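# Wind the cable around a handheld reel's hub

## Task

With one gripper holding the reel, pin the cable close to one of its ends beneath a finger of that gripper. Then wrap the cable around the reel's hub for more than one full turn, keeping it within roughly one cable thickness of the hub over nearly the whole turn. Any cable doubling back between the flanges subtracts from the turn. Declare completion only while that gripper holds the reel still and raised above the table, with the other arm's moving parts away from the reel and cable and that arm not pressing hard on the holding arm.

## Robot and tools

Robot: two arms, left_arm and right_arm, each with a two-finger gripper. left_arm's base is near (+0.019, +0.362, +0.002) m and right_arm's near (-0.051, -0.279, +0.007) m. A camera stand is behind them.

Frame: the scene frame. Origin is at table height, midway between the nominal bases. +z is up, +x points out over the table, and left_arm is on the +y side. Image left and right do not match arm names. Each gripper's fingers point along its own +z and open and close along its y. end_effector_position is the point between the finger pads, about 1 cm short of the tips. Printed hand poses can be off by a few cm, more at long reach.

execute_actions(actions, cameras): actions is a list of actions, and each action is a table of up to 15 rows. Each row is one 1/30 s control step, and a short table repeats its last row to fill 15 steps. Every row has 14 numbers in [-1, 1], covering both arms even if only one moves: dx, dy, dz, rx, ry, rz, opening for left_arm, then the same seven for right_arm.
- dx to rz are offsets along the scene axes from the arm's Hand target as it stood when the action began. Every row counts from that start, not from the previous row.
- Scale: 1.0 = 0.6 m for dx, dy, dz, and 1.0 = 180 degrees for rotation. rx, ry, rz form one rotation vector about the Hand target's position.
- If dx, dy, dz together exceed length 1.0, they may be shortened along their line.
- Repeating an offset moves the hand further.
- opening is absolute: +1 is fully open (0.094 m), -1 is closed. A 0 is a real command, so resend the current value to leave a gripper as it is.
- Sending six zero pose numbers re-requests the Hand target.
- An empty actions list returns state and images.

move(target, speed, blend, opening_speed, grip_force, blocking, cameras): drives straight paths toward targets.
- target is one 14-number row as above, or a list of up to 15 rows. All rows are offsets from the same starting Hand targets, not from the previous row.
- speed is in m/s, 0.002 to 2.9, default 0.25, given once or per target. Rotation is capped at twice that in rad/s.
- blend is a corner-rounding distance in m for lists. The default 0 stops at each corner.
- opening_speed is in scale units per second, at least 0.2. Use it to close gently on parts that could be crushed.
- grip_force is the per-pad limit in N, 10 to 50, once or per arm. It persists, and lower values close slowly.
- blocking=false returns after about 0.5 s while the move continues.
- A move lasts at most 10 s. Paths do not avoid obstacles or the other arm. Faster moves lag and stray more and hit harder. Avoid paths close to an arm's own base; go around it.
- The result adds a move: line giving the ending (done, off_target, moving, held, fault) and any limits (paced = pose clipped, held = steps withheld).

wait(seconds 0 to 10, cameras): lets time pass with the last commands held.

stop(cameras): brakes a running move. Fast moves need room to brake.

zoom_image(camera, region [x0, y0, x1, y1] in pixels, at most 504x504): enlarges part of the newest image. camera is one of cam_high, cam_low, cam_left_wrist or cam_right_wrist, each 672x504.

read_manual(section "licences"): returns licence text only.

finished_scene(scene): ends the current scene, given its integer number. It cannot be undone, so call it only when the goal holds steadily.

Results: each arm's end_effector_position (m) and end_effector_quat_wxyz, Hand target (the last commanded pose after clipping, from which new offsets count), Joint positions (the last is finger opening in m), Joint velocities, and Joint torques. Torques include gravity, carry per-arm offsets and noise, and joints 1 to 3 wrap at ±28 N m. Results also show grip_measured on the command scale, grip_effort_nm (negative is closing, and it is not pad force), Tool commands, motor temperatures, and, after actions, sampled positions.

Motion notes:
- Commanded orientation is clipped to within 40 degrees of the measured one each step.
- Friction and load can leave the hand a few cm short. Resending, even all zeros, asks again; otherwise send the remaining gap as an offset.
- A blocked arm keeps pushing until commanded back past its gripper.

Gripping notes:
- grip_measured reads slightly wide on nothing, and a few mm narrower than a hard part under full squeeze.
- Squeeze rises about 1 N per 0.001 below first touch and jumps to the limit near 20 N.
- To release, command well above grip_measured.
- Full grip is about 50 to 64 N per pad.

Avoid: dropping or knocking anything off the table (leaving something off the table fails the task), letting go of moving parts, fast hits, and hard presses on fixtures or heavy objects. Also avoid any arm-to-arm collision, including one gripper closing on the other's fingers, and force on either wrist-camera cable (its contact counts as the hand's). Beware occasional external pushes on loose objects.

Motor heat: holding loads, staying stretched out or pushing toward unreachable poses heats motors. MOTOR HOT appears at 75 °C. At 90 °C the arm folds and idles, and at 100 °C it goes limp.

Each tool is called after "Request:" as a command line: name --argument value for each argument, lists and objects as JSON in quotes; but a table of rows of numbers goes row by row, as --pt "numbers of a row", without its own name.

## Session

Request:
execute_actions --actions '[]'

Scene clock: 0.00 s.
left_arm: end_effector_position=(+0.3156, +0.2578, +0.3439) grip_measured=+1.000 grip_effort_nm=n/a end_effector_quat_wxyz=(+0.369, -0.220, +0.886, -0.174) | right_arm: end_effector_position=(+0.1740, -0.1904, +0.3369) grip_measured=+1.000 grip_effort_nm=n/a end_effector_quat_wxyz=(+0.433, -0.016, +0.889, +0.148)
Joint positions: left_arm=[-0.487 1.2 1.574 -1.121 -0.184 -0.851 0.094] | right_arm=[0.418 0.839 1.29 -1.07 0.048 0.347 0.094]
Joint velocities: within noise
Joint torques (N m): no reading
Motor temperatures (°C): left_arm=[33 43 54 44 35 33 32] | right_arm=[35 38 49 39 34 31 35]
Heat: left arm: 54 °C; right arm: 49 °C.
Hand target: left_arm +0.3136, +0.2596, +0.3471; +0.372, -0.220, +0.885, -0.173 | right_arm +0.1729, -0.1912, +0.3415; +0.439, -0.016, +0.886, +0.150
Tool commands: left_gripper/opening=+1.0 right_gripper/opening=+1.0

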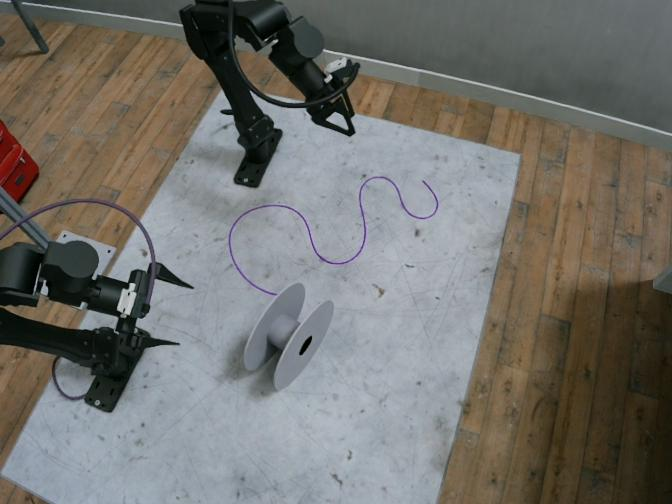

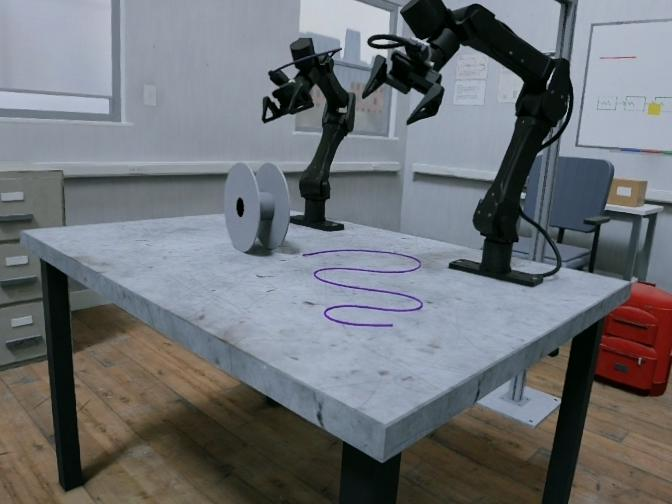

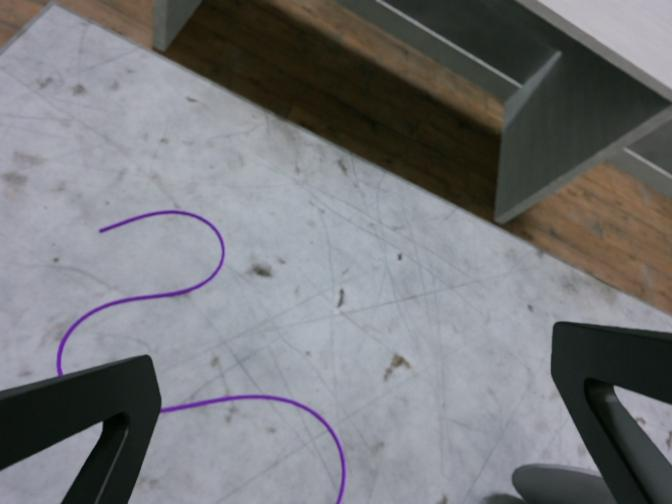

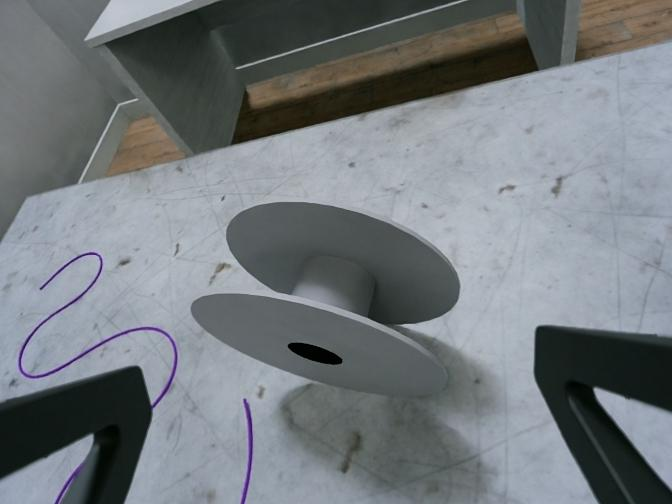

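Request:
zoom_image --camera "cam_high" --region '[200, 160, 452, 412]'

Request:
zoom_image --camera "cam_low" --region '[200, 140, 452, 340]'

Request:
zoom_image --camera "cam_right_wrist" --region '[150, 150, 500, 430]'

Scaled by 2.000.

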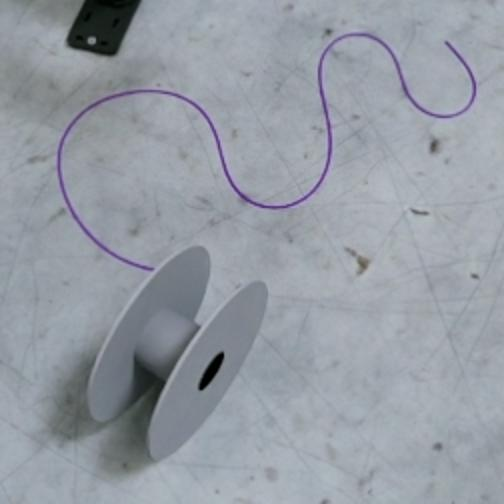

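Scaled by 2.000.

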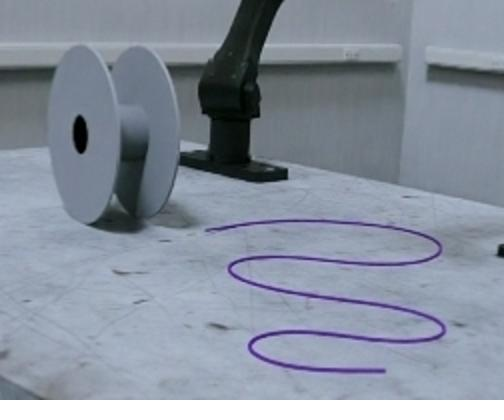

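Scaled by 1.440.

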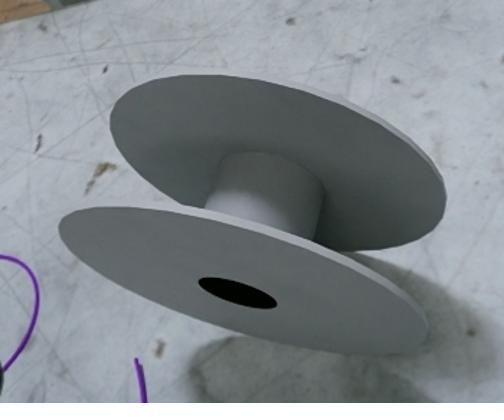

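Request:
move --target '[-0.1643, -0.3577, -0.2452, 0.1146, 0.2464, -0.1457, 1.0, 0.2868, -0.0313, -0.1858, -0.0985, -0.0233, 0.3932, 1.0]' --speed 0.25 --cameras '["all"]'

Scene clock: 473.37 s.
left_arm: end_effector_position=(+0.2158, +0.0463, +0.2013) grip_measured=+1.000 grip_effort_nm=0.00 end_effector_quat_wxyz=(+0.028, -0.004, +0.999, -0.045) | right_arm: end_effector_position=(+0.3419, -0.2135, +0.2301) grip_measured=+1.000 grip_effort_nm=0.00 end_effector_quat_wxyz=(+0.294, -0.588, +0.715, +0.236)
Joint positions: left_arm=[-1.058 1.903 1.987 -1.549 -0.002 -1.025 0.094] | right_arm=[-0.148 1.977 1.983 -1.53 -0.772 -1.516 0.094]
Joint torques (N m): left_arm=[-0.2 -8.02 8.32 0.23 0.02 0.06] | right_arm=[0.49 -7.17 8.13 0.3 -0.62 -0.16]
Motor temperatures (°C): left_arm=[33 38 53 45 32 33 30] | right_arm=[34 33 47 41 31 30 32]
Heat: left arm: 53 °C; right arm: 47 °C.
Hand target: left_arm +0.2150, +0.0450, +0.2000; +0.000, +0.000, +1.000, +0.000 | right_arm +0.3449, -0.2100, +0.2301; +0.295, -0.592, +0.709, +0.245
Off the commanded pose: left_arm 0.002 m, 6 deg | right_arm 0.005 m, 1 deg.
joint sent to its limit (left arm) — joint 4 (wrist pitch), lower limit. The joint targets are off in orientation, not in position.
move: off_target (left_arm)

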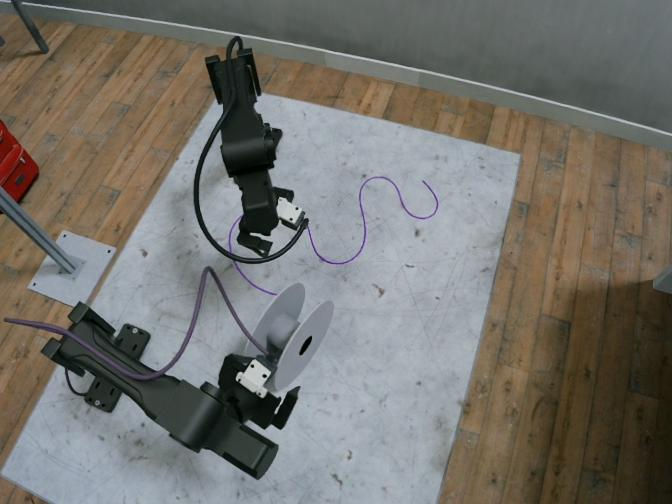

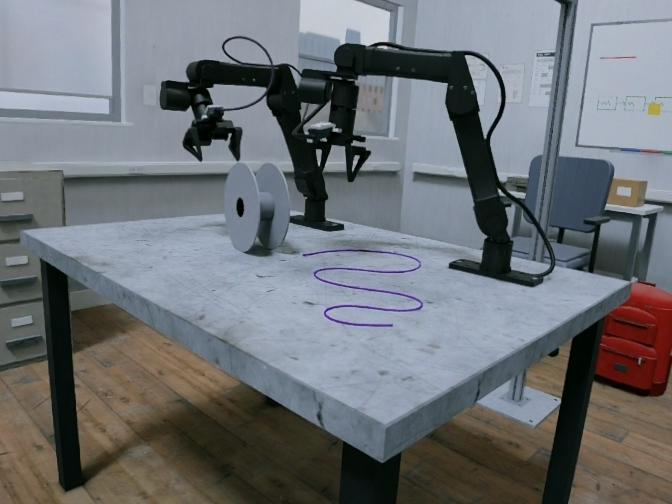

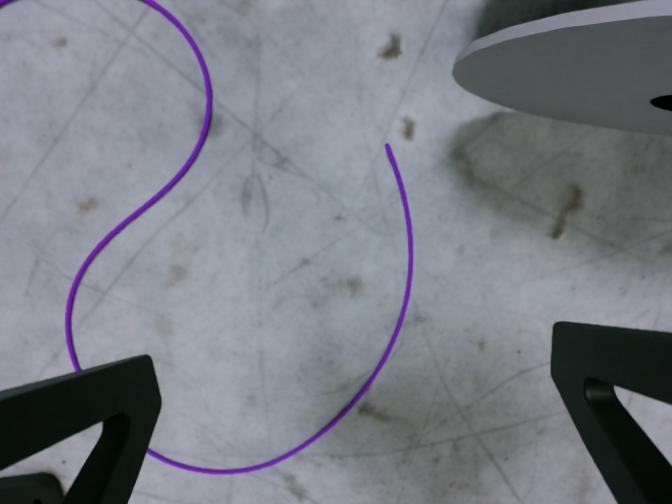

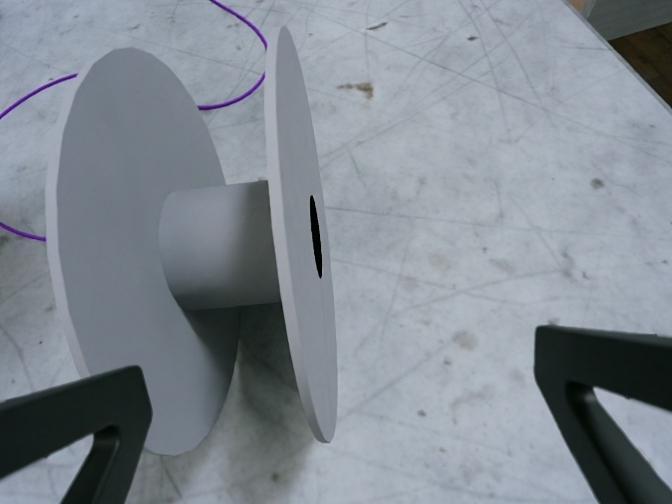

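Request:
move --target '[-0.025, -0.105, -0.2333, 0, 0, 0, 0.2, 0, 0, 0, 0, 0, 0, 1.0]' --speed 0.2 --cameras '["cam_left_wrist", "cam_low"]'

Scene clock: 539.47 s.
left_arm: end_effector_position=(+0.1988, -0.0137, +0.0683) grip_measured=+0.203 grip_effort_nm=-0.14 end_effector_quat_wxyz=(+0.000, +0.003, +1.000, -0.001) | right_arm: end_effector_position=(+0.3419, -0.2135, +0.2301) grip_measured=+1.000 grip_effort_nm=0.00 end_effector_quat_wxyz=(+0.294, -0.589, +0.715, +0.236)
Joint positions: left_arm=[-1.168 2.15 1.82 -1.239 0.001 -1.121 0.056] | right_arm=[-0.148 1.977 1.983 -1.531 -0.772 -1.517 0.094]
Joint torques (N m): left_arm=[-0.13 -10.41 6.82 0.4 -0.02 -0.1] | right_arm=[0.46 -7.05 7.92 0.33 -0.6 -0.14]
Motor temperatures (°C): left_arm=[33 42 57 41 32 33 30] | right_arm=[34 35 49 35 32 30 32]
Heat: left arm: 57 °C; right arm: 49 °C.
Hand target: left_arm +0.1999, -0.0180, +0.0600; +0.000, +0.000, +1.000, +0.000 | right_arm +0.3449, -0.2100, +0.2301; +0.295, -0.592, +0.709, +0.245
Off the commanded pose: left_arm 0.009 m, 0 deg | right_arm 0.005 m, 1 deg.
move: done
Images, in order (width x height): cam_low 672x504, cam_left_wrist 672x504.

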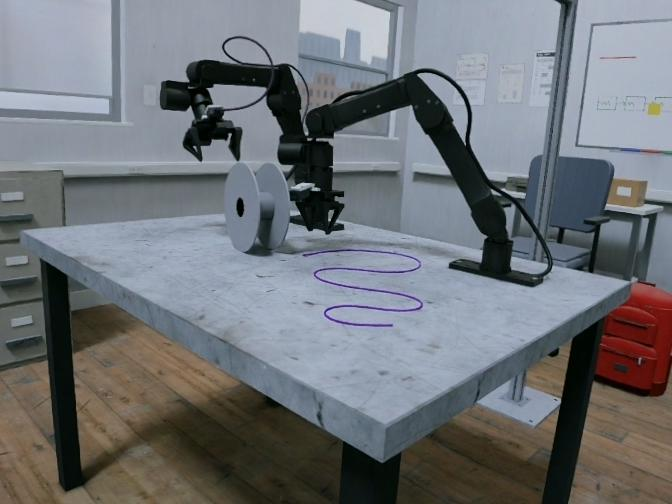

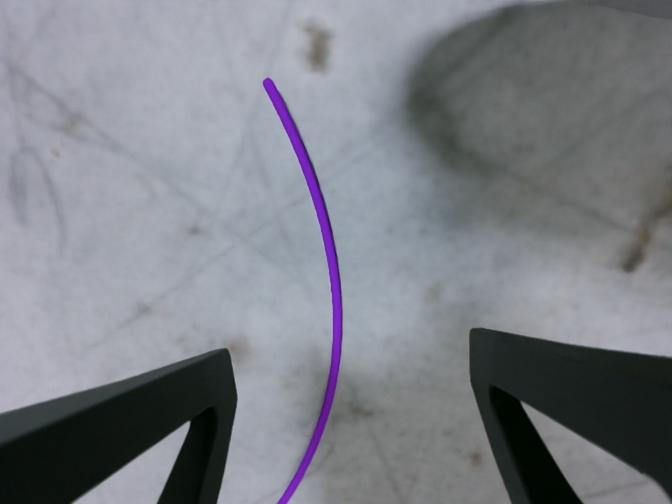

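Request:
move --target '[0, 0, -0.0667, 0, 0, 0, 0.2, 0, 0, 0, 0, 0, 0, 1.0]' --speed 0.1 --cameras '["cam_left_wrist"]'

Scene clock: 549.00 s.
left_arm: end_effector_position=(+0.2004, -0.0172, +0.0331) grip_measured=+0.203 grip_effort_nm=-0.14 end_effector_quat_wxyz=(+0.003, +0.002, +1.000, -0.008) | right_arm: end_effector_position=(+0.3419, -0.2135, +0.2301) grip_measured=+1.000 grip_effort_nm=0.00 end_effector_quat_wxyz=(+0.294, -0.589, +0.715, +0.236)
Joint positions: left_arm=[-1.168 2.173 1.716 -1.096 0.001 -1.122 0.056] | right_arm=[-0.148 1.977 1.983 -1.531 -0.772 -1.517 0.094]
Joint torques (N m): left_arm=[-0.14 -9.94 6.06 0.45 -0.01 -0.07] | right_arm=[0.5 -6.97 8.13 0.34 -0.56 -0.15]
Motor temperatures (°C): left_arm=[33 43 56 40 32 33 30] | right_arm=[34 35 49 35 32 30 32]
Heat: left arm: 56 °C; right arm: 49 °C.
Hand target: left_arm +0.1999, -0.0181, +0.0200; +0.000, +0.000, +1.000, +0.000 | right_arm +0.3449, -0.2100, +0.2301; +0.295, -0.592, +0.709, +0.245
Off the commanded pose: left_arm 0.013 m, 1 deg | right_arm 0.005 m, 1 deg.
move: off_target (left_arm)
Images, in order (width x height): cam_left_wrist 672x504.

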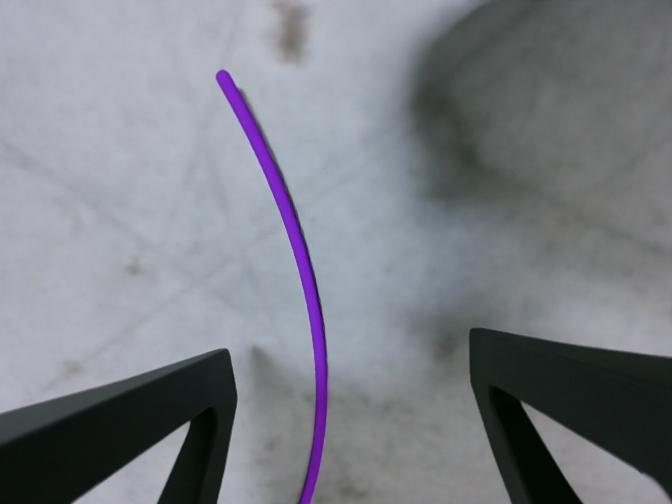

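Request:
move --target '[0, 0, -0.0217, 0, 0, 0, 0.2, 0, 0, 0, 0, 0, 0, 1.0]' --speed 0.08 --cameras '["cam_left_wrist"]'

Scene clock: 553.60 s.
left_arm: end_effector_position=(+0.2011, -0.0186, +0.0222) grip_measured=+0.203 grip_effort_nm=-0.14 end_effector_quat_wxyz=(+0.005, +0.002, +1.000, -0.010) | right_arm: end_effector_position=(+0.3419, -0.2135, +0.2301) grip_measured=+1.000 grip_effort_nm=0.00 end_effector_quat_wxyz=(+0.294, -0.589, +0.715, +0.236)
Joint positions: left_arm=[-1.168 2.184 1.688 -1.052 0.001 -1.122 0.056] | right_arm=[-0.148 1.977 1.983 -1.531 -0.772 -1.517 0.094]
Joint torques (N m): left_arm=[-0.14 -9.73 5.87 0.42 0 -0.08] | right_arm=[0.59 -7.04 8.1 0.36 -0.6 -0.15]
Motor temperatures (°C): left_arm=[33 43 55 40 32 33 30] | right_arm=[34 35 49 35 32 30 32]
Heat: left arm: 55 °C; right arm: 49 °C.
Hand target: left_arm +0.1999, -0.0181, +0.0069; +0.000, +0.000, +1.000, +0.000 | right_arm +0.3449, -0.2100, +0.2301; +0.295, -0.592, +0.709, +0.245
Off the commanded pose: left_arm 0.015 m, 1 deg | right_arm 0.005 m, 1 deg.
move: off_target (left_arm)
Images, in order (width x height): cam_left_wrist 672x504.

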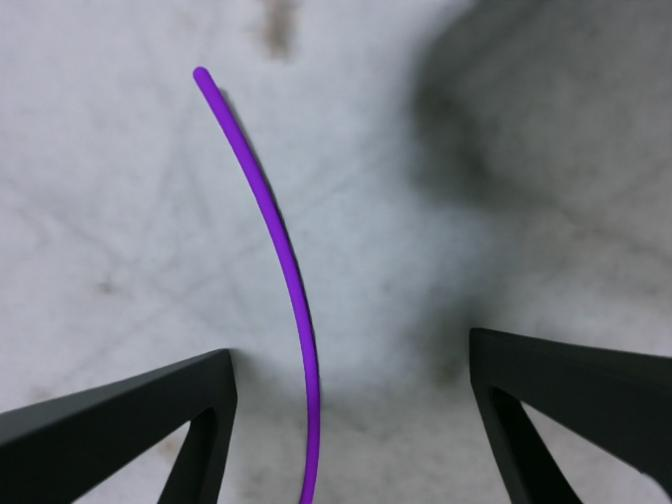

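Request:
move --target '[0, 0, -0.018, 0, 0, 0, 0.2, 0, 0, 0, 0, 0, 0, 1.0]' --speed 0.05 --cameras '["cam_left_wrist"]'

Scene clock: 560.97 s.
left_arm: end_effector_position=(+0.2018, -0.0211, +0.0194) grip_measured=+0.202 grip_effort_nm=-0.13 end_effector_quat_wxyz=(+0.006, +0.002, +1.000, -0.017) | right_arm: end_effector_position=(+0.3419, -0.2135, +0.2301) grip_measured=+1.000 grip_effort_nm=0.00 end_effector_quat_wxyz=(+0.294, -0.589, +0.715, +0.236)
Joint positions: left_arm=[-1.168 2.184 1.676 -1.027 0.003 -1.122 0.056] | right_arm=[-0.148 1.977 1.983 -1.531 -0.772 -1.517 0.094]
Joint torques (N m): left_arm=[-0.14 -8.91 4.85 0.55 -0.02 -0.07] | right_arm=[0.42 -7.21 8.02 0.32 -0.62 -0.17]
Heat: left arm: 54 °C; right arm: 49 °C.
Hand target: left_arm +0.1999, -0.0179, -0.0040; +0.000, +0.000, +1.000, +0.000 | right_arm +0.3449, -0.2100, +0.2301; +0.295, -0.592, +0.709, +0.245
Off the commanded pose: left_arm 0.024 m, 2 deg | right_arm 0.005 m, 1 deg.
move: off_target (left_arm)
Images, in order (width x height): cam_left_wrist 672x504.

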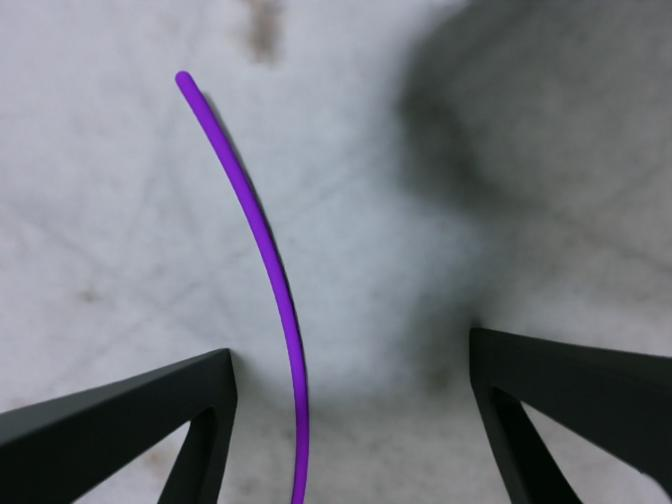

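Request:
move --pt "0 0 0.015 0 0 0 0.2 0 0 0 0 0 0 1.0" --pt "0 0 0.015 0 0 0 -1.0 0 0 0 0 0 0 1.0" --speed 0.05 --opening_speed 1.0 --cameras '["cam_left_wrist"]'

Scene clock: 572.67 s.
left_arm: end_effector_position=(+0.2017, -0.0214, +0.0194) grip_measured=-0.972 grip_effort_nm=-0.98 end_effector_quat_wxyz=(+0.006, +0.002, +1.000, -0.018) | right_arm: end_effector_position=(+0.3419, -0.2135, +0.2301) grip_measured=+1.000 grip_effort_nm=0.00 end_effector_quat_wxyz=(+0.294, -0.589, +0.715, +0.236)
Joint positions: left_arm=[-1.168 2.184 1.676 -1.026 0.004 -1.123 0.001] | right_arm=[-0.148 1.977 1.983 -1.531 -0.772 -1.517 0.094]
Joint torques (N m): left_arm=[-0.17 -9.51 6.43 0.24 -0.04 -0.07] | right_arm=[0.55 -7.02 8.05 0.33 -0.57 -0.12]
Heat: left arm: 53 °C; right arm: 49 °C.
Hand target: left_arm +0.1998, -0.0179, +0.0050; +0.000, +0.000, +1.000, +0.000 | right_arm +0.3449, -0.2100, +0.2301; +0.295, -0.592, +0.709, +0.245
Off the commanded pose: left_arm 0.015 m, 2 deg | right_arm 0.005 m, 1 deg.
move: off_target (left_arm); target 2's new opening was sent with left_arm's hand 0.015 m and 2 deg from that target
Images, in order (width x height): cam_left_wrist 672x504.

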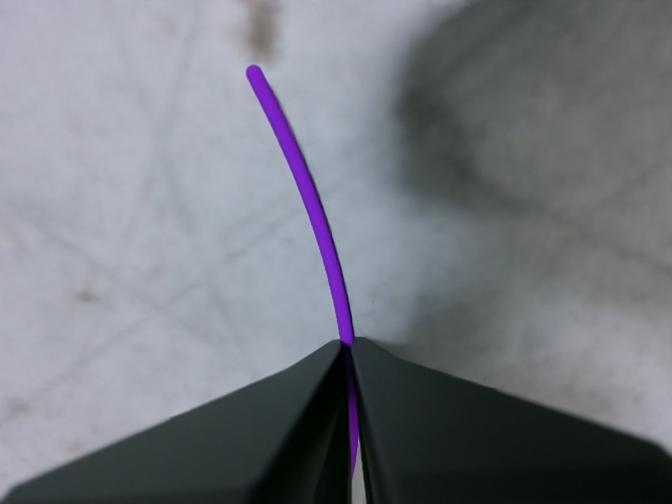

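Request:
move --target '[0, 0, 0.40, 0, 0, 0, -1.0, 0, 0, 0, 0, 0, 0, 1.0]' --speed 0.15 --cameras '["all"]'

Scene clock: 580.03 s.
left_arm: end_effector_position=(+0.2027, -0.0236, +0.2322) grip_measured=-0.974 grip_effort_nm=-1.03 end_effector_quat_wxyz=(+0.055, +0.002, +0.991, -0.121) | right_arm: end_effector_position=(+0.3419, -0.2135, +0.2301) grip_measured=+1.000 grip_effort_nm=0.00 end_effector_quat_wxyz=(+0.294, -0.589, +0.715, +0.236)
Joint positions: left_arm=[-1.168 2.032 2.274 -1.547 0.004 -1.123 0.001] | right_arm=[-0.148 1.977 1.983 -1.531 -0.772 -1.517 0.094]
Joint torques (N m): left_arm=[-0.16 -12.82 7.42 0.51 -0.05 -0.06] | right_arm=[0.49 -6.89 8.2 0.36 -0.59 -0.15]
Heat: left arm: 53 °C; right arm: 49 °C.
Hand target: left_arm +0.1998, -0.0179, +0.2451; +0.000, +0.000, +1.000, +0.000 | right_arm +0.3449, -0.2100, +0.2301; +0.295, -0.592, +0.709, +0.245
Off the commanded pose: left_arm 0.014 m, 15 deg | right_arm 0.005 m, 1 deg.
joint sent to its limit (left arm) — joint 4 (wrist pitch), lower limit. The joint targets are off in orientation, not in position.
move: off_target (left_arm)

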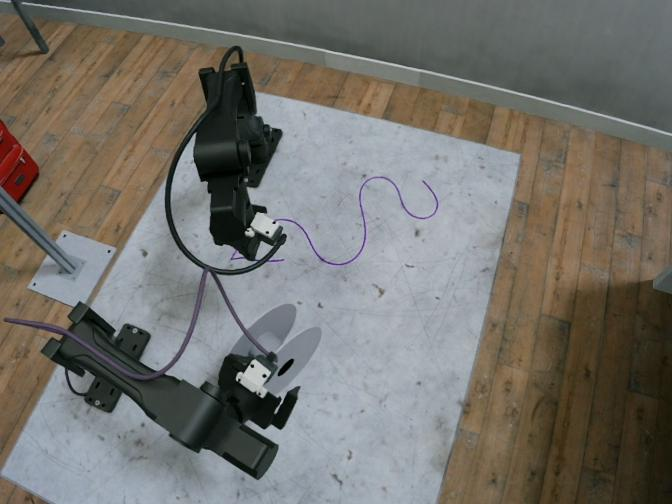

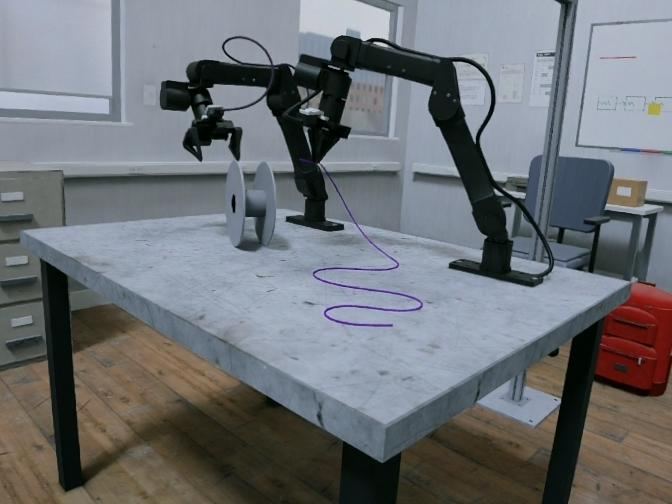

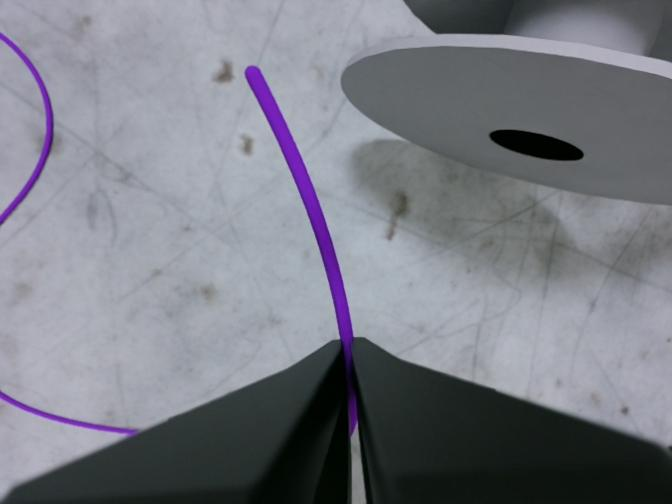

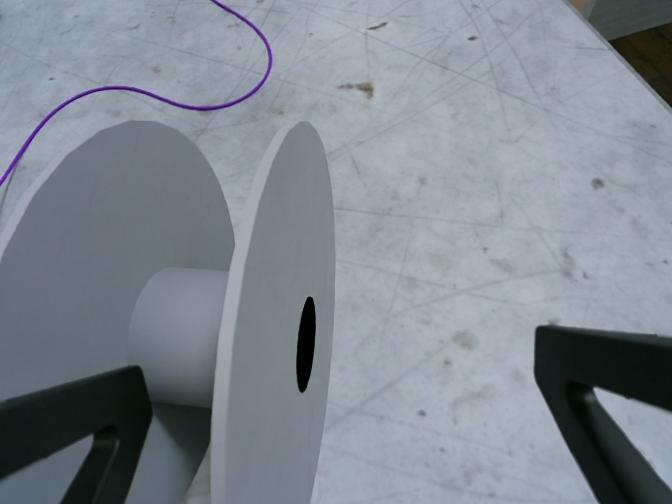

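Request:
execute_actions --actions '[]'

Scene clock: 591.07 s.
left_arm: end_effector_position=(+0.2027, -0.0236, +0.2322) grip_measured=-0.974 grip_effort_nm=-1.03 end_effector_quat_wxyz=(+0.055, +0.002, +0.991, -0.120) | right_arm: end_effector_position=(+0.3419, -0.2135, +0.2301) grip_measured=+1.000 grip_effort_nm=0.00 end_effector_quat_wxyz=(+0.294, -0.589, +0.715, +0.236)
Joint positions: left_arm=[-1.168 2.032 2.274 -1.547 0.004 -1.123 0.001] | right_arm=[-0.148 1.977 1.983 -1.531 -0.772 -1.517 0.094]
Joint velocities: within noise
Joint torques (N m): left_arm=[-0.2 -12.82 7.58 0.52 -0.05 -0.06] | right_arm=[0.49 -6.99 8.16 0.33 -0.59 -0.2]
Motor temperatures (°C): left_arm=[33 47 54 39 32 33 31] | right_arm=[34 36 49 34 32 30 32]
Heat: left arm: 54 °C; right arm: 49 °C.
Hand target: left_arm +0.1998, -0.0179, +0.2450; +0.000, +0.000, +1.000, +0.000 | right_arm +0.3449, -0.2100, +0.2301; +0.295, -0.592, +0.709, +0.245
Tool commands: left_gripper/opening=-1.0 right_gripper/opening=+1.0
Off the commanded pose: left_arm 0.014 m, 15 deg | right_arm 0.005 m, 1 deg.

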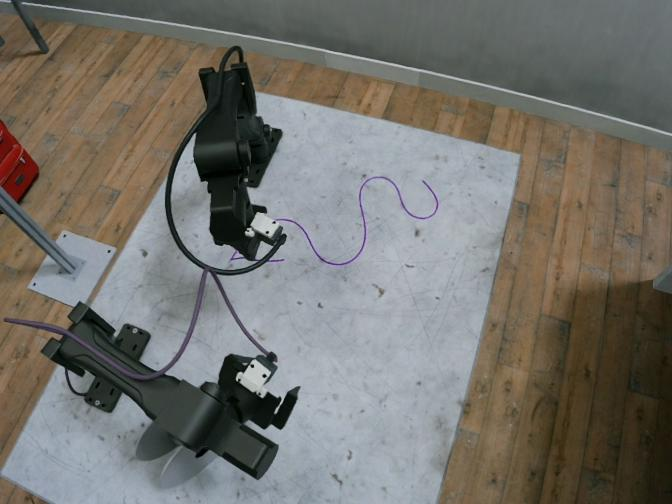

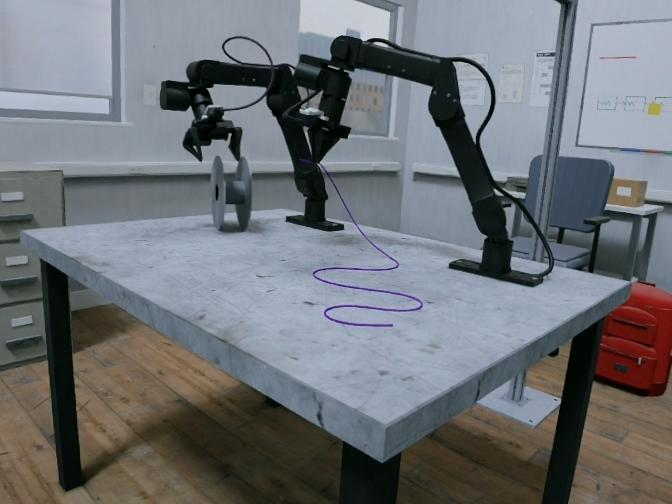

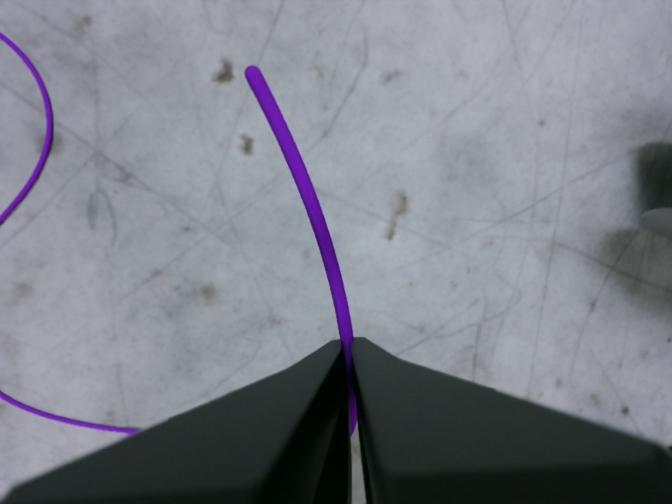

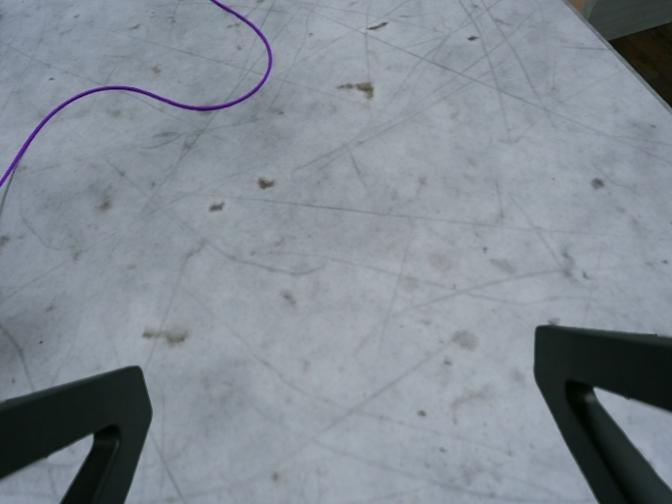

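Request:
wait --seconds 0.1 --cameras '["cam_high", "cam_low", "cam_right_wrist"]'

Scene clock: 597.83 s.
left_arm: end_effector_position=(+0.2027, -0.0236, +0.2322) grip_measured=-0.974 grip_effort_nm=-1.03 end_effector_quat_wxyz=(+0.055, +0.002, +0.991, -0.120) | right_arm: end_effector_position=(+0.3419, -0.2135, +0.2301) grip_measured=+1.000 grip_effort_nm=0.00 end_effector_quat_wxyz=(+0.294, -0.589, +0.715, +0.236)
Joint positions: left_arm=[-1.168 2.032 2.274 -1.547 0.004 -1.123 0.001] | right_arm=[-0.148 1.977 1.983 -1.531 -0.772 -1.517 0.094]
Joint torques (N m): left_arm=[-0.24 -12.92 7.43 0.5 -0.03 -0.06] | right_arm=[0.46 -7.1 7.9 0.31 -0.57 -0.18]
Heat: left arm: 54 °C; right arm: 49 °C.
Hand target: left_arm +0.1998, -0.0179, +0.2450; +0.000, +0.000, +1.000, +0.000 | right_arm +0.3449, -0.2100, +0.2301; +0.295, -0.592, +0.709, +0.245
Tool commands: left_gripper/opening=-1.0 right_gripper/opening=+1.0
Off the commanded pose: left_arm 0.014 m, 15 deg | right_arm 0.005 m, 1 deg.
wait: 0.10 s; at rest from the start
Images, in order (width x height): cam_high 672x504, cam_low 672x504, cam_right_wrist 672x504.

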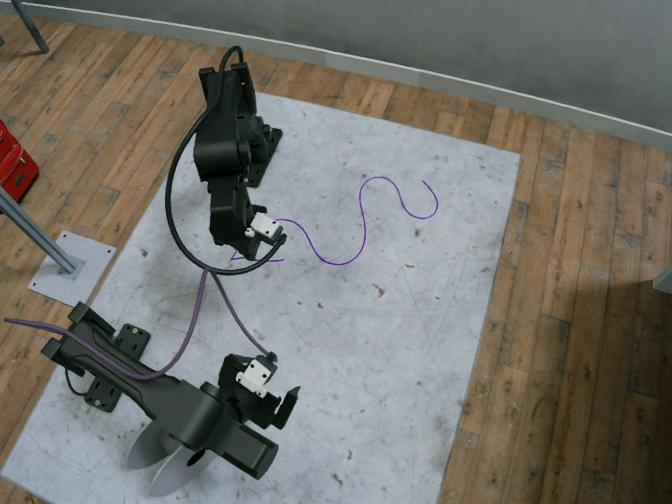

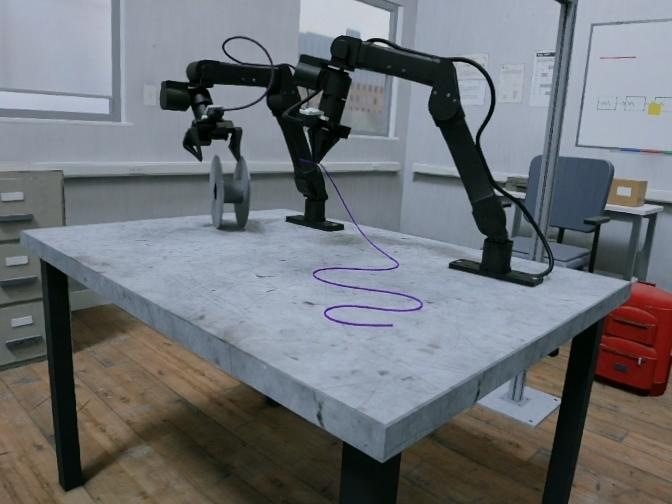

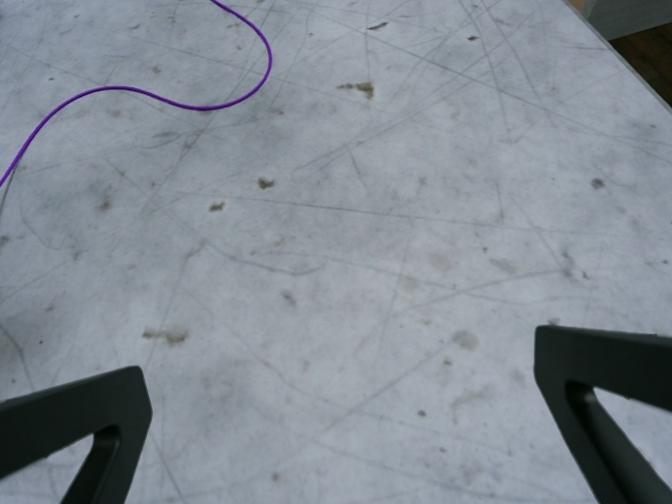

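Request:
wait --seconds 0.1 --cameras '["cam_high"]'

Request:
zoom_image --camera "cam_high" --region '[0, 300, 300, 504]'

Scene clock: 620.53 s.
left_arm: end_effector_position=(+0.2027, -0.0236, +0.2322) grip_measured=-0.974 grip_effort_nm=-1.03 end_effector_quat_wxyz=(+0.055, +0.002, +0.991, -0.120) | right_arm: end_effector_position=(+0.3419, -0.2135, +0.2301) grip_measured=+1.000 grip_effort_nm=0.00 end_effector_quat_wxyz=(+0.294, -0.589, +0.715, +0.236)
Joint positions: left_arm=[-1.168 2.032 2.274 -1.547 0.004 -1.123 0.001] | right_arm=[-0.148 1.977 1.983 -1.531 -0.772 -1.517 0.094]
Joint torques (N m): left_arm=[-0.2 -12.88 7.49 0.51 -0.06 -0.06] | right_arm=[0.53 -7.19 8.05 0.33 -0.59 -0.15]
Motor temperatures (°C): left_arm=[33 52 55 39 32 33 32] | right_arm=[34 36 49 33 32 30 32]
Heat: left arm: 55 °C; right arm: 49 °C.
Hand target: left_arm +0.1998, -0.0179, +0.2450; +0.000, +0.000, +1.000, +0.000 | right_arm +0.3449, -0.2100, +0.2301; +0.295, -0.592, +0.709, +0.245
Tool commands: left_gripper/opening=-1.0 right_gripper/opening=+1.0
Off the commanded pose: left_arm 0.014 m, 15 deg | right_arm 0.005 m, 1 deg.
wait: 0.10 s; at rest from the start
Images, in order (width x height): cam_high 672x504.

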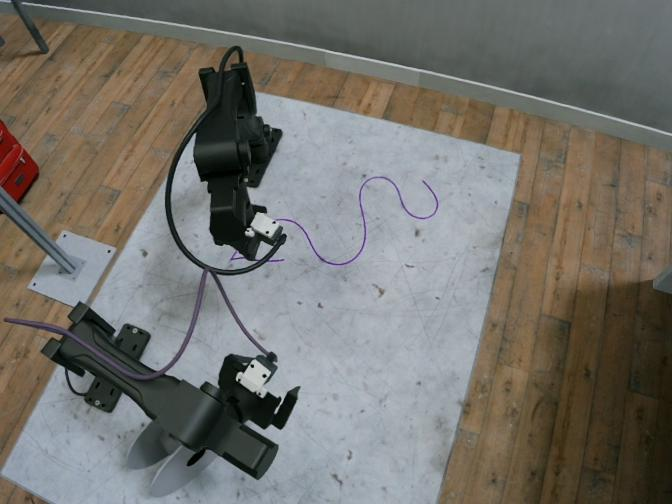

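Scaled by 1.680.

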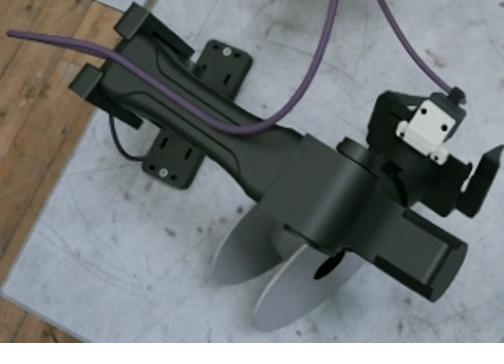

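Request:
zoom_image --camera "cam_high" --region '[190, 200, 340, 300]'

Request:
wait --seconds 0.1 --cameras '["cam_low", "cam_left_wrist"]'

Request:
zoom_image --camera "cam_low" --region '[190, 110, 440, 300]'

Scaled by 3.360.

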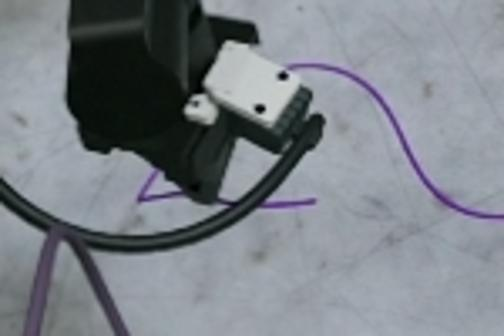

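Scene clock: 680.40 s.
left_arm: end_effector_position=(+0.2027, -0.0236, +0.2322) grip_measured=-0.974 grip_effort_nm=-1.03 end_effector_quat_wxyz=(+0.055, +0.002, +0.991, -0.120) | right_arm: end_effector_position=(+0.3419, -0.2135, +0.2301) grip_measured=+1.000 grip_effort_nm=0.00 end_effector_quat_wxyz=(+0.294, -0.589, +0.715, +0.236)
Joint positions: left_arm=[-1.168 2.032 2.274 -1.547 0.004 -1.123 0.001] | right_arm=[-0.148 1.977 1.983 -1.531 -0.772 -1.517 0.094]
Joint torques (N m): left_arm=[-0.23 -12.81 7.47 0.52 -0.04 -0.06] | right_arm=[0.44 -6.97 7.97 0.35 -0.6 -0.17]
Motor temperatures (°C): left_arm=[33 55 55 37 32 33 32] | right_arm=[34 36 49 32 32 30 32]
Heat: left arm: 55 °C; right arm: 49 °C.
Hand target: left_arm +0.1998, -0.0179, +0.2450; +0.000, +0.000, +1.000, +0.000 | right_arm +0.3449, -0.2100, +0.2301; +0.295, -0.592, +0.709, +0.245
Tool commands: left_gripper/opening=-1.0 right_gripper/opening=+1.0
Off the commanded pose: left_arm 0.014 m, 15 deg | right_arm 0.005 m, 1 deg.
wait: 0.10 s; at rest from the start
Images, in order (width x height): cam_low 672x504, cam_left_wrist 672x504.

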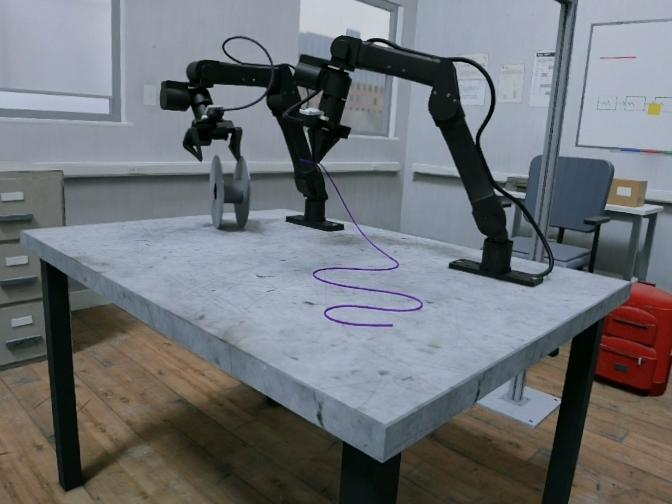

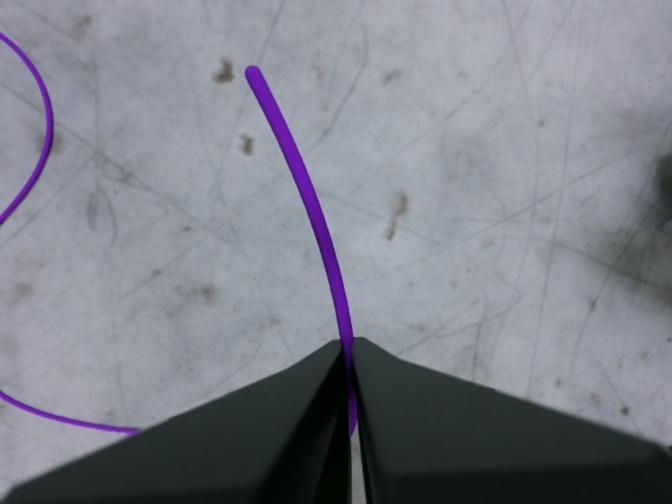

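Scaled by 2.016.

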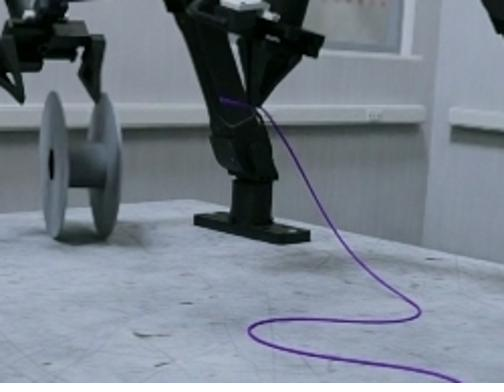

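Request:
move --target '[0, 0, 0, 0, 0, 0, -1.0, -0.2582, -0.2, 0.0665, -0.2402, 0.0725, -0.0669, 1.0]' --speed 0.2 --cameras '["cam_high", "cam_right_wrist"]'

Scene clock: 754.17 s.
left_arm: end_effector_position=(+0.2027, -0.0236, +0.2322) grip_measured=-0.974 grip_effort_nm=-1.03 end_effector_quat_wxyz=(+0.055, +0.002, +0.991, -0.120) | right_arm: end_effector_position=(+0.1981, -0.3304, +0.2696) grip_measured=+1.000 grip_effort_nm=0.00 end_effector_quat_wxyz=(+0.101, -0.547, +0.825, -0.100)
Joint positions: left_arm=[-1.168 2.032 2.274 -1.547 0.004 -1.123 0.001] | right_arm=[-0.198 1.364 1.649 -1.57 -0.003 -1.38 0.094]
Joint torques (N m): left_arm=[-0.12 -12.89 7.53 0.49 -0.05 -0.06] | right_arm=[-0.31 -4.89 4.29 0.91 -0.02 -0.04]
Motor temperatures (°C): left_arm=[33 58 55 36 32 33 33] | right_arm=[34 37 49 31 32 30 32]
Heat: left arm: 58 °C; right arm: 49 °C.
Hand target: left_arm +0.1998, -0.0179, +0.2450; +0.000, +0.000, +1.000, +0.000 | right_arm +0.1899, -0.3301, +0.2700; +0.000, -0.552, +0.834, +0.000
Off the commanded pose: left_arm 0.014 m, 15 deg | right_arm 0.008 m, 16 deg.
joint sent to its limit (left arm) — joint 4 (wrist pitch), lower limit. The joint targets are off in orientation, not in position.
joint sent to its limit (right arm) — joint 4 (wrist pitch), lower limit. The joint targets are off in orientation, not in position.
move: off_target (left_arm, right_arm)
Images, in order (width x height): cam_high 672x504, cam_right_wrist 672x504.

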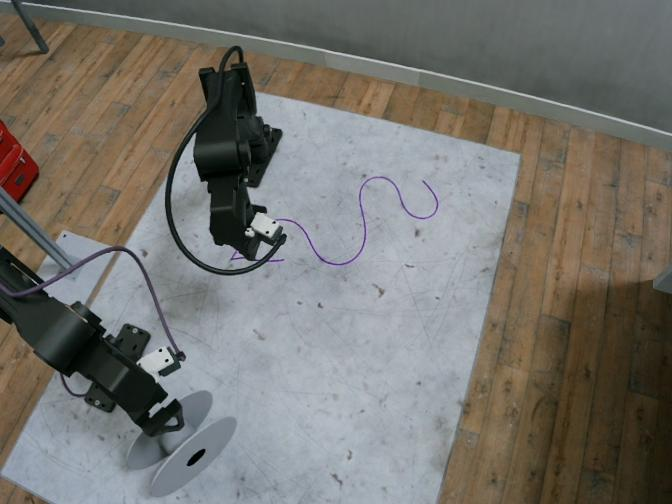

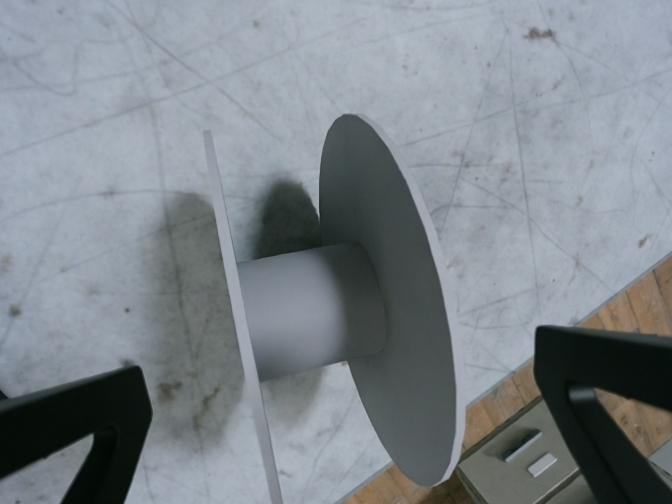

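Request:
move --pt "0 0 0 0 0 0 -1.0 -0.0315 -0.0465 0.0 0 0 -0.5 0.4" --pt "0 0 0 0 0 0 -1.0 -0.0315 -0.0465 0.0 0 0 -1.0 0.4" --speed 0.4 --blend 0.05 --cameras '["cam_high", "cam_right_wrist"]'

Scene clock: 847.27 s.
left_arm: end_effector_position=(+0.2027, -0.0236, +0.2322) grip_measured=-0.974 grip_effort_nm=-1.03 end_effector_quat_wxyz=(+0.055, +0.002, +0.991, -0.120) | right_arm: end_effector_position=(+0.1809, -0.3575, +0.2682) grip_measured=+0.403 grip_effort_nm=-0.14 end_effector_quat_wxyz=(+0.114, +0.810, +0.569, +0.087)
Joint positions: left_arm=[-1.168 2.032 2.274 -1.547 0.004 -1.123 0.001] | right_arm=[-0.325 1.325 1.613 -1.57 -0.008 1.582 0.066]
Joint torques (N m): left_arm=[-0.18 -12.96 7.49 0.53 -0.04 -0.06] | right_arm=[-0.65 -5.23 4.45 0.94 0.06 0.48]
Motor temperatures (°C): left_arm=[33 60 54 35 32 33 33] | right_arm=[34 36 45 31 32 30 32]
Heat: left arm: 60 °C; right arm: 45 °C.
Hand target: left_arm +0.1998, -0.0179, +0.2450; +0.000, +0.000, +1.000, +0.000 | right_arm +0.1711, -0.3580, +0.2699; +0.000, +0.834, +0.552, +0.000
Off the commanded pose: left_arm 0.014 m, 15 deg | right_arm 0.010 m, 17 deg.
joint sent to its limit (left arm) — joint 4 (wrist pitch), lower limit. The joint targets are off in orientation, not in position.
joint sent to its limit (right arm) — joint 4 (wrist pitch), lower limit. The joint targets are off in orientation, not in position.
move: off_target (left_arm, right_arm)
Images, in order (width x height): cam_high 672x504, cam_right_wrist 672x504.

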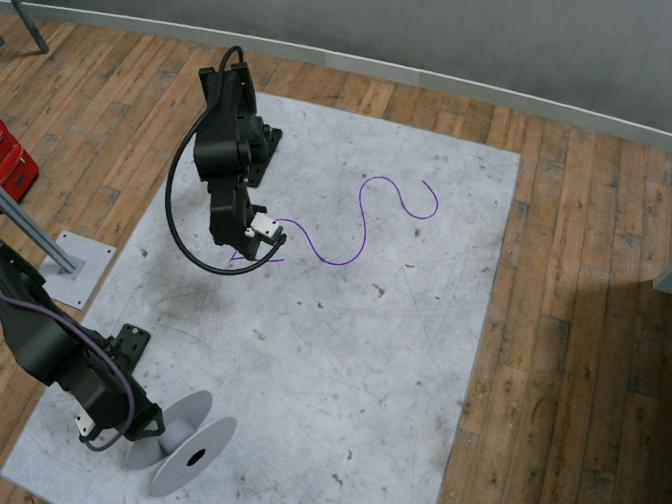

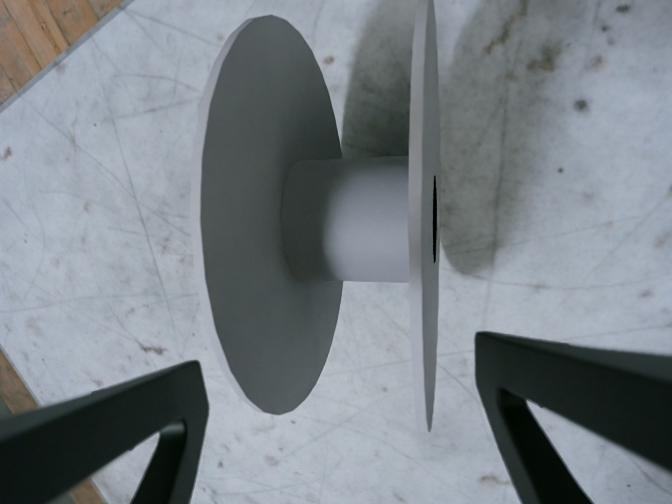

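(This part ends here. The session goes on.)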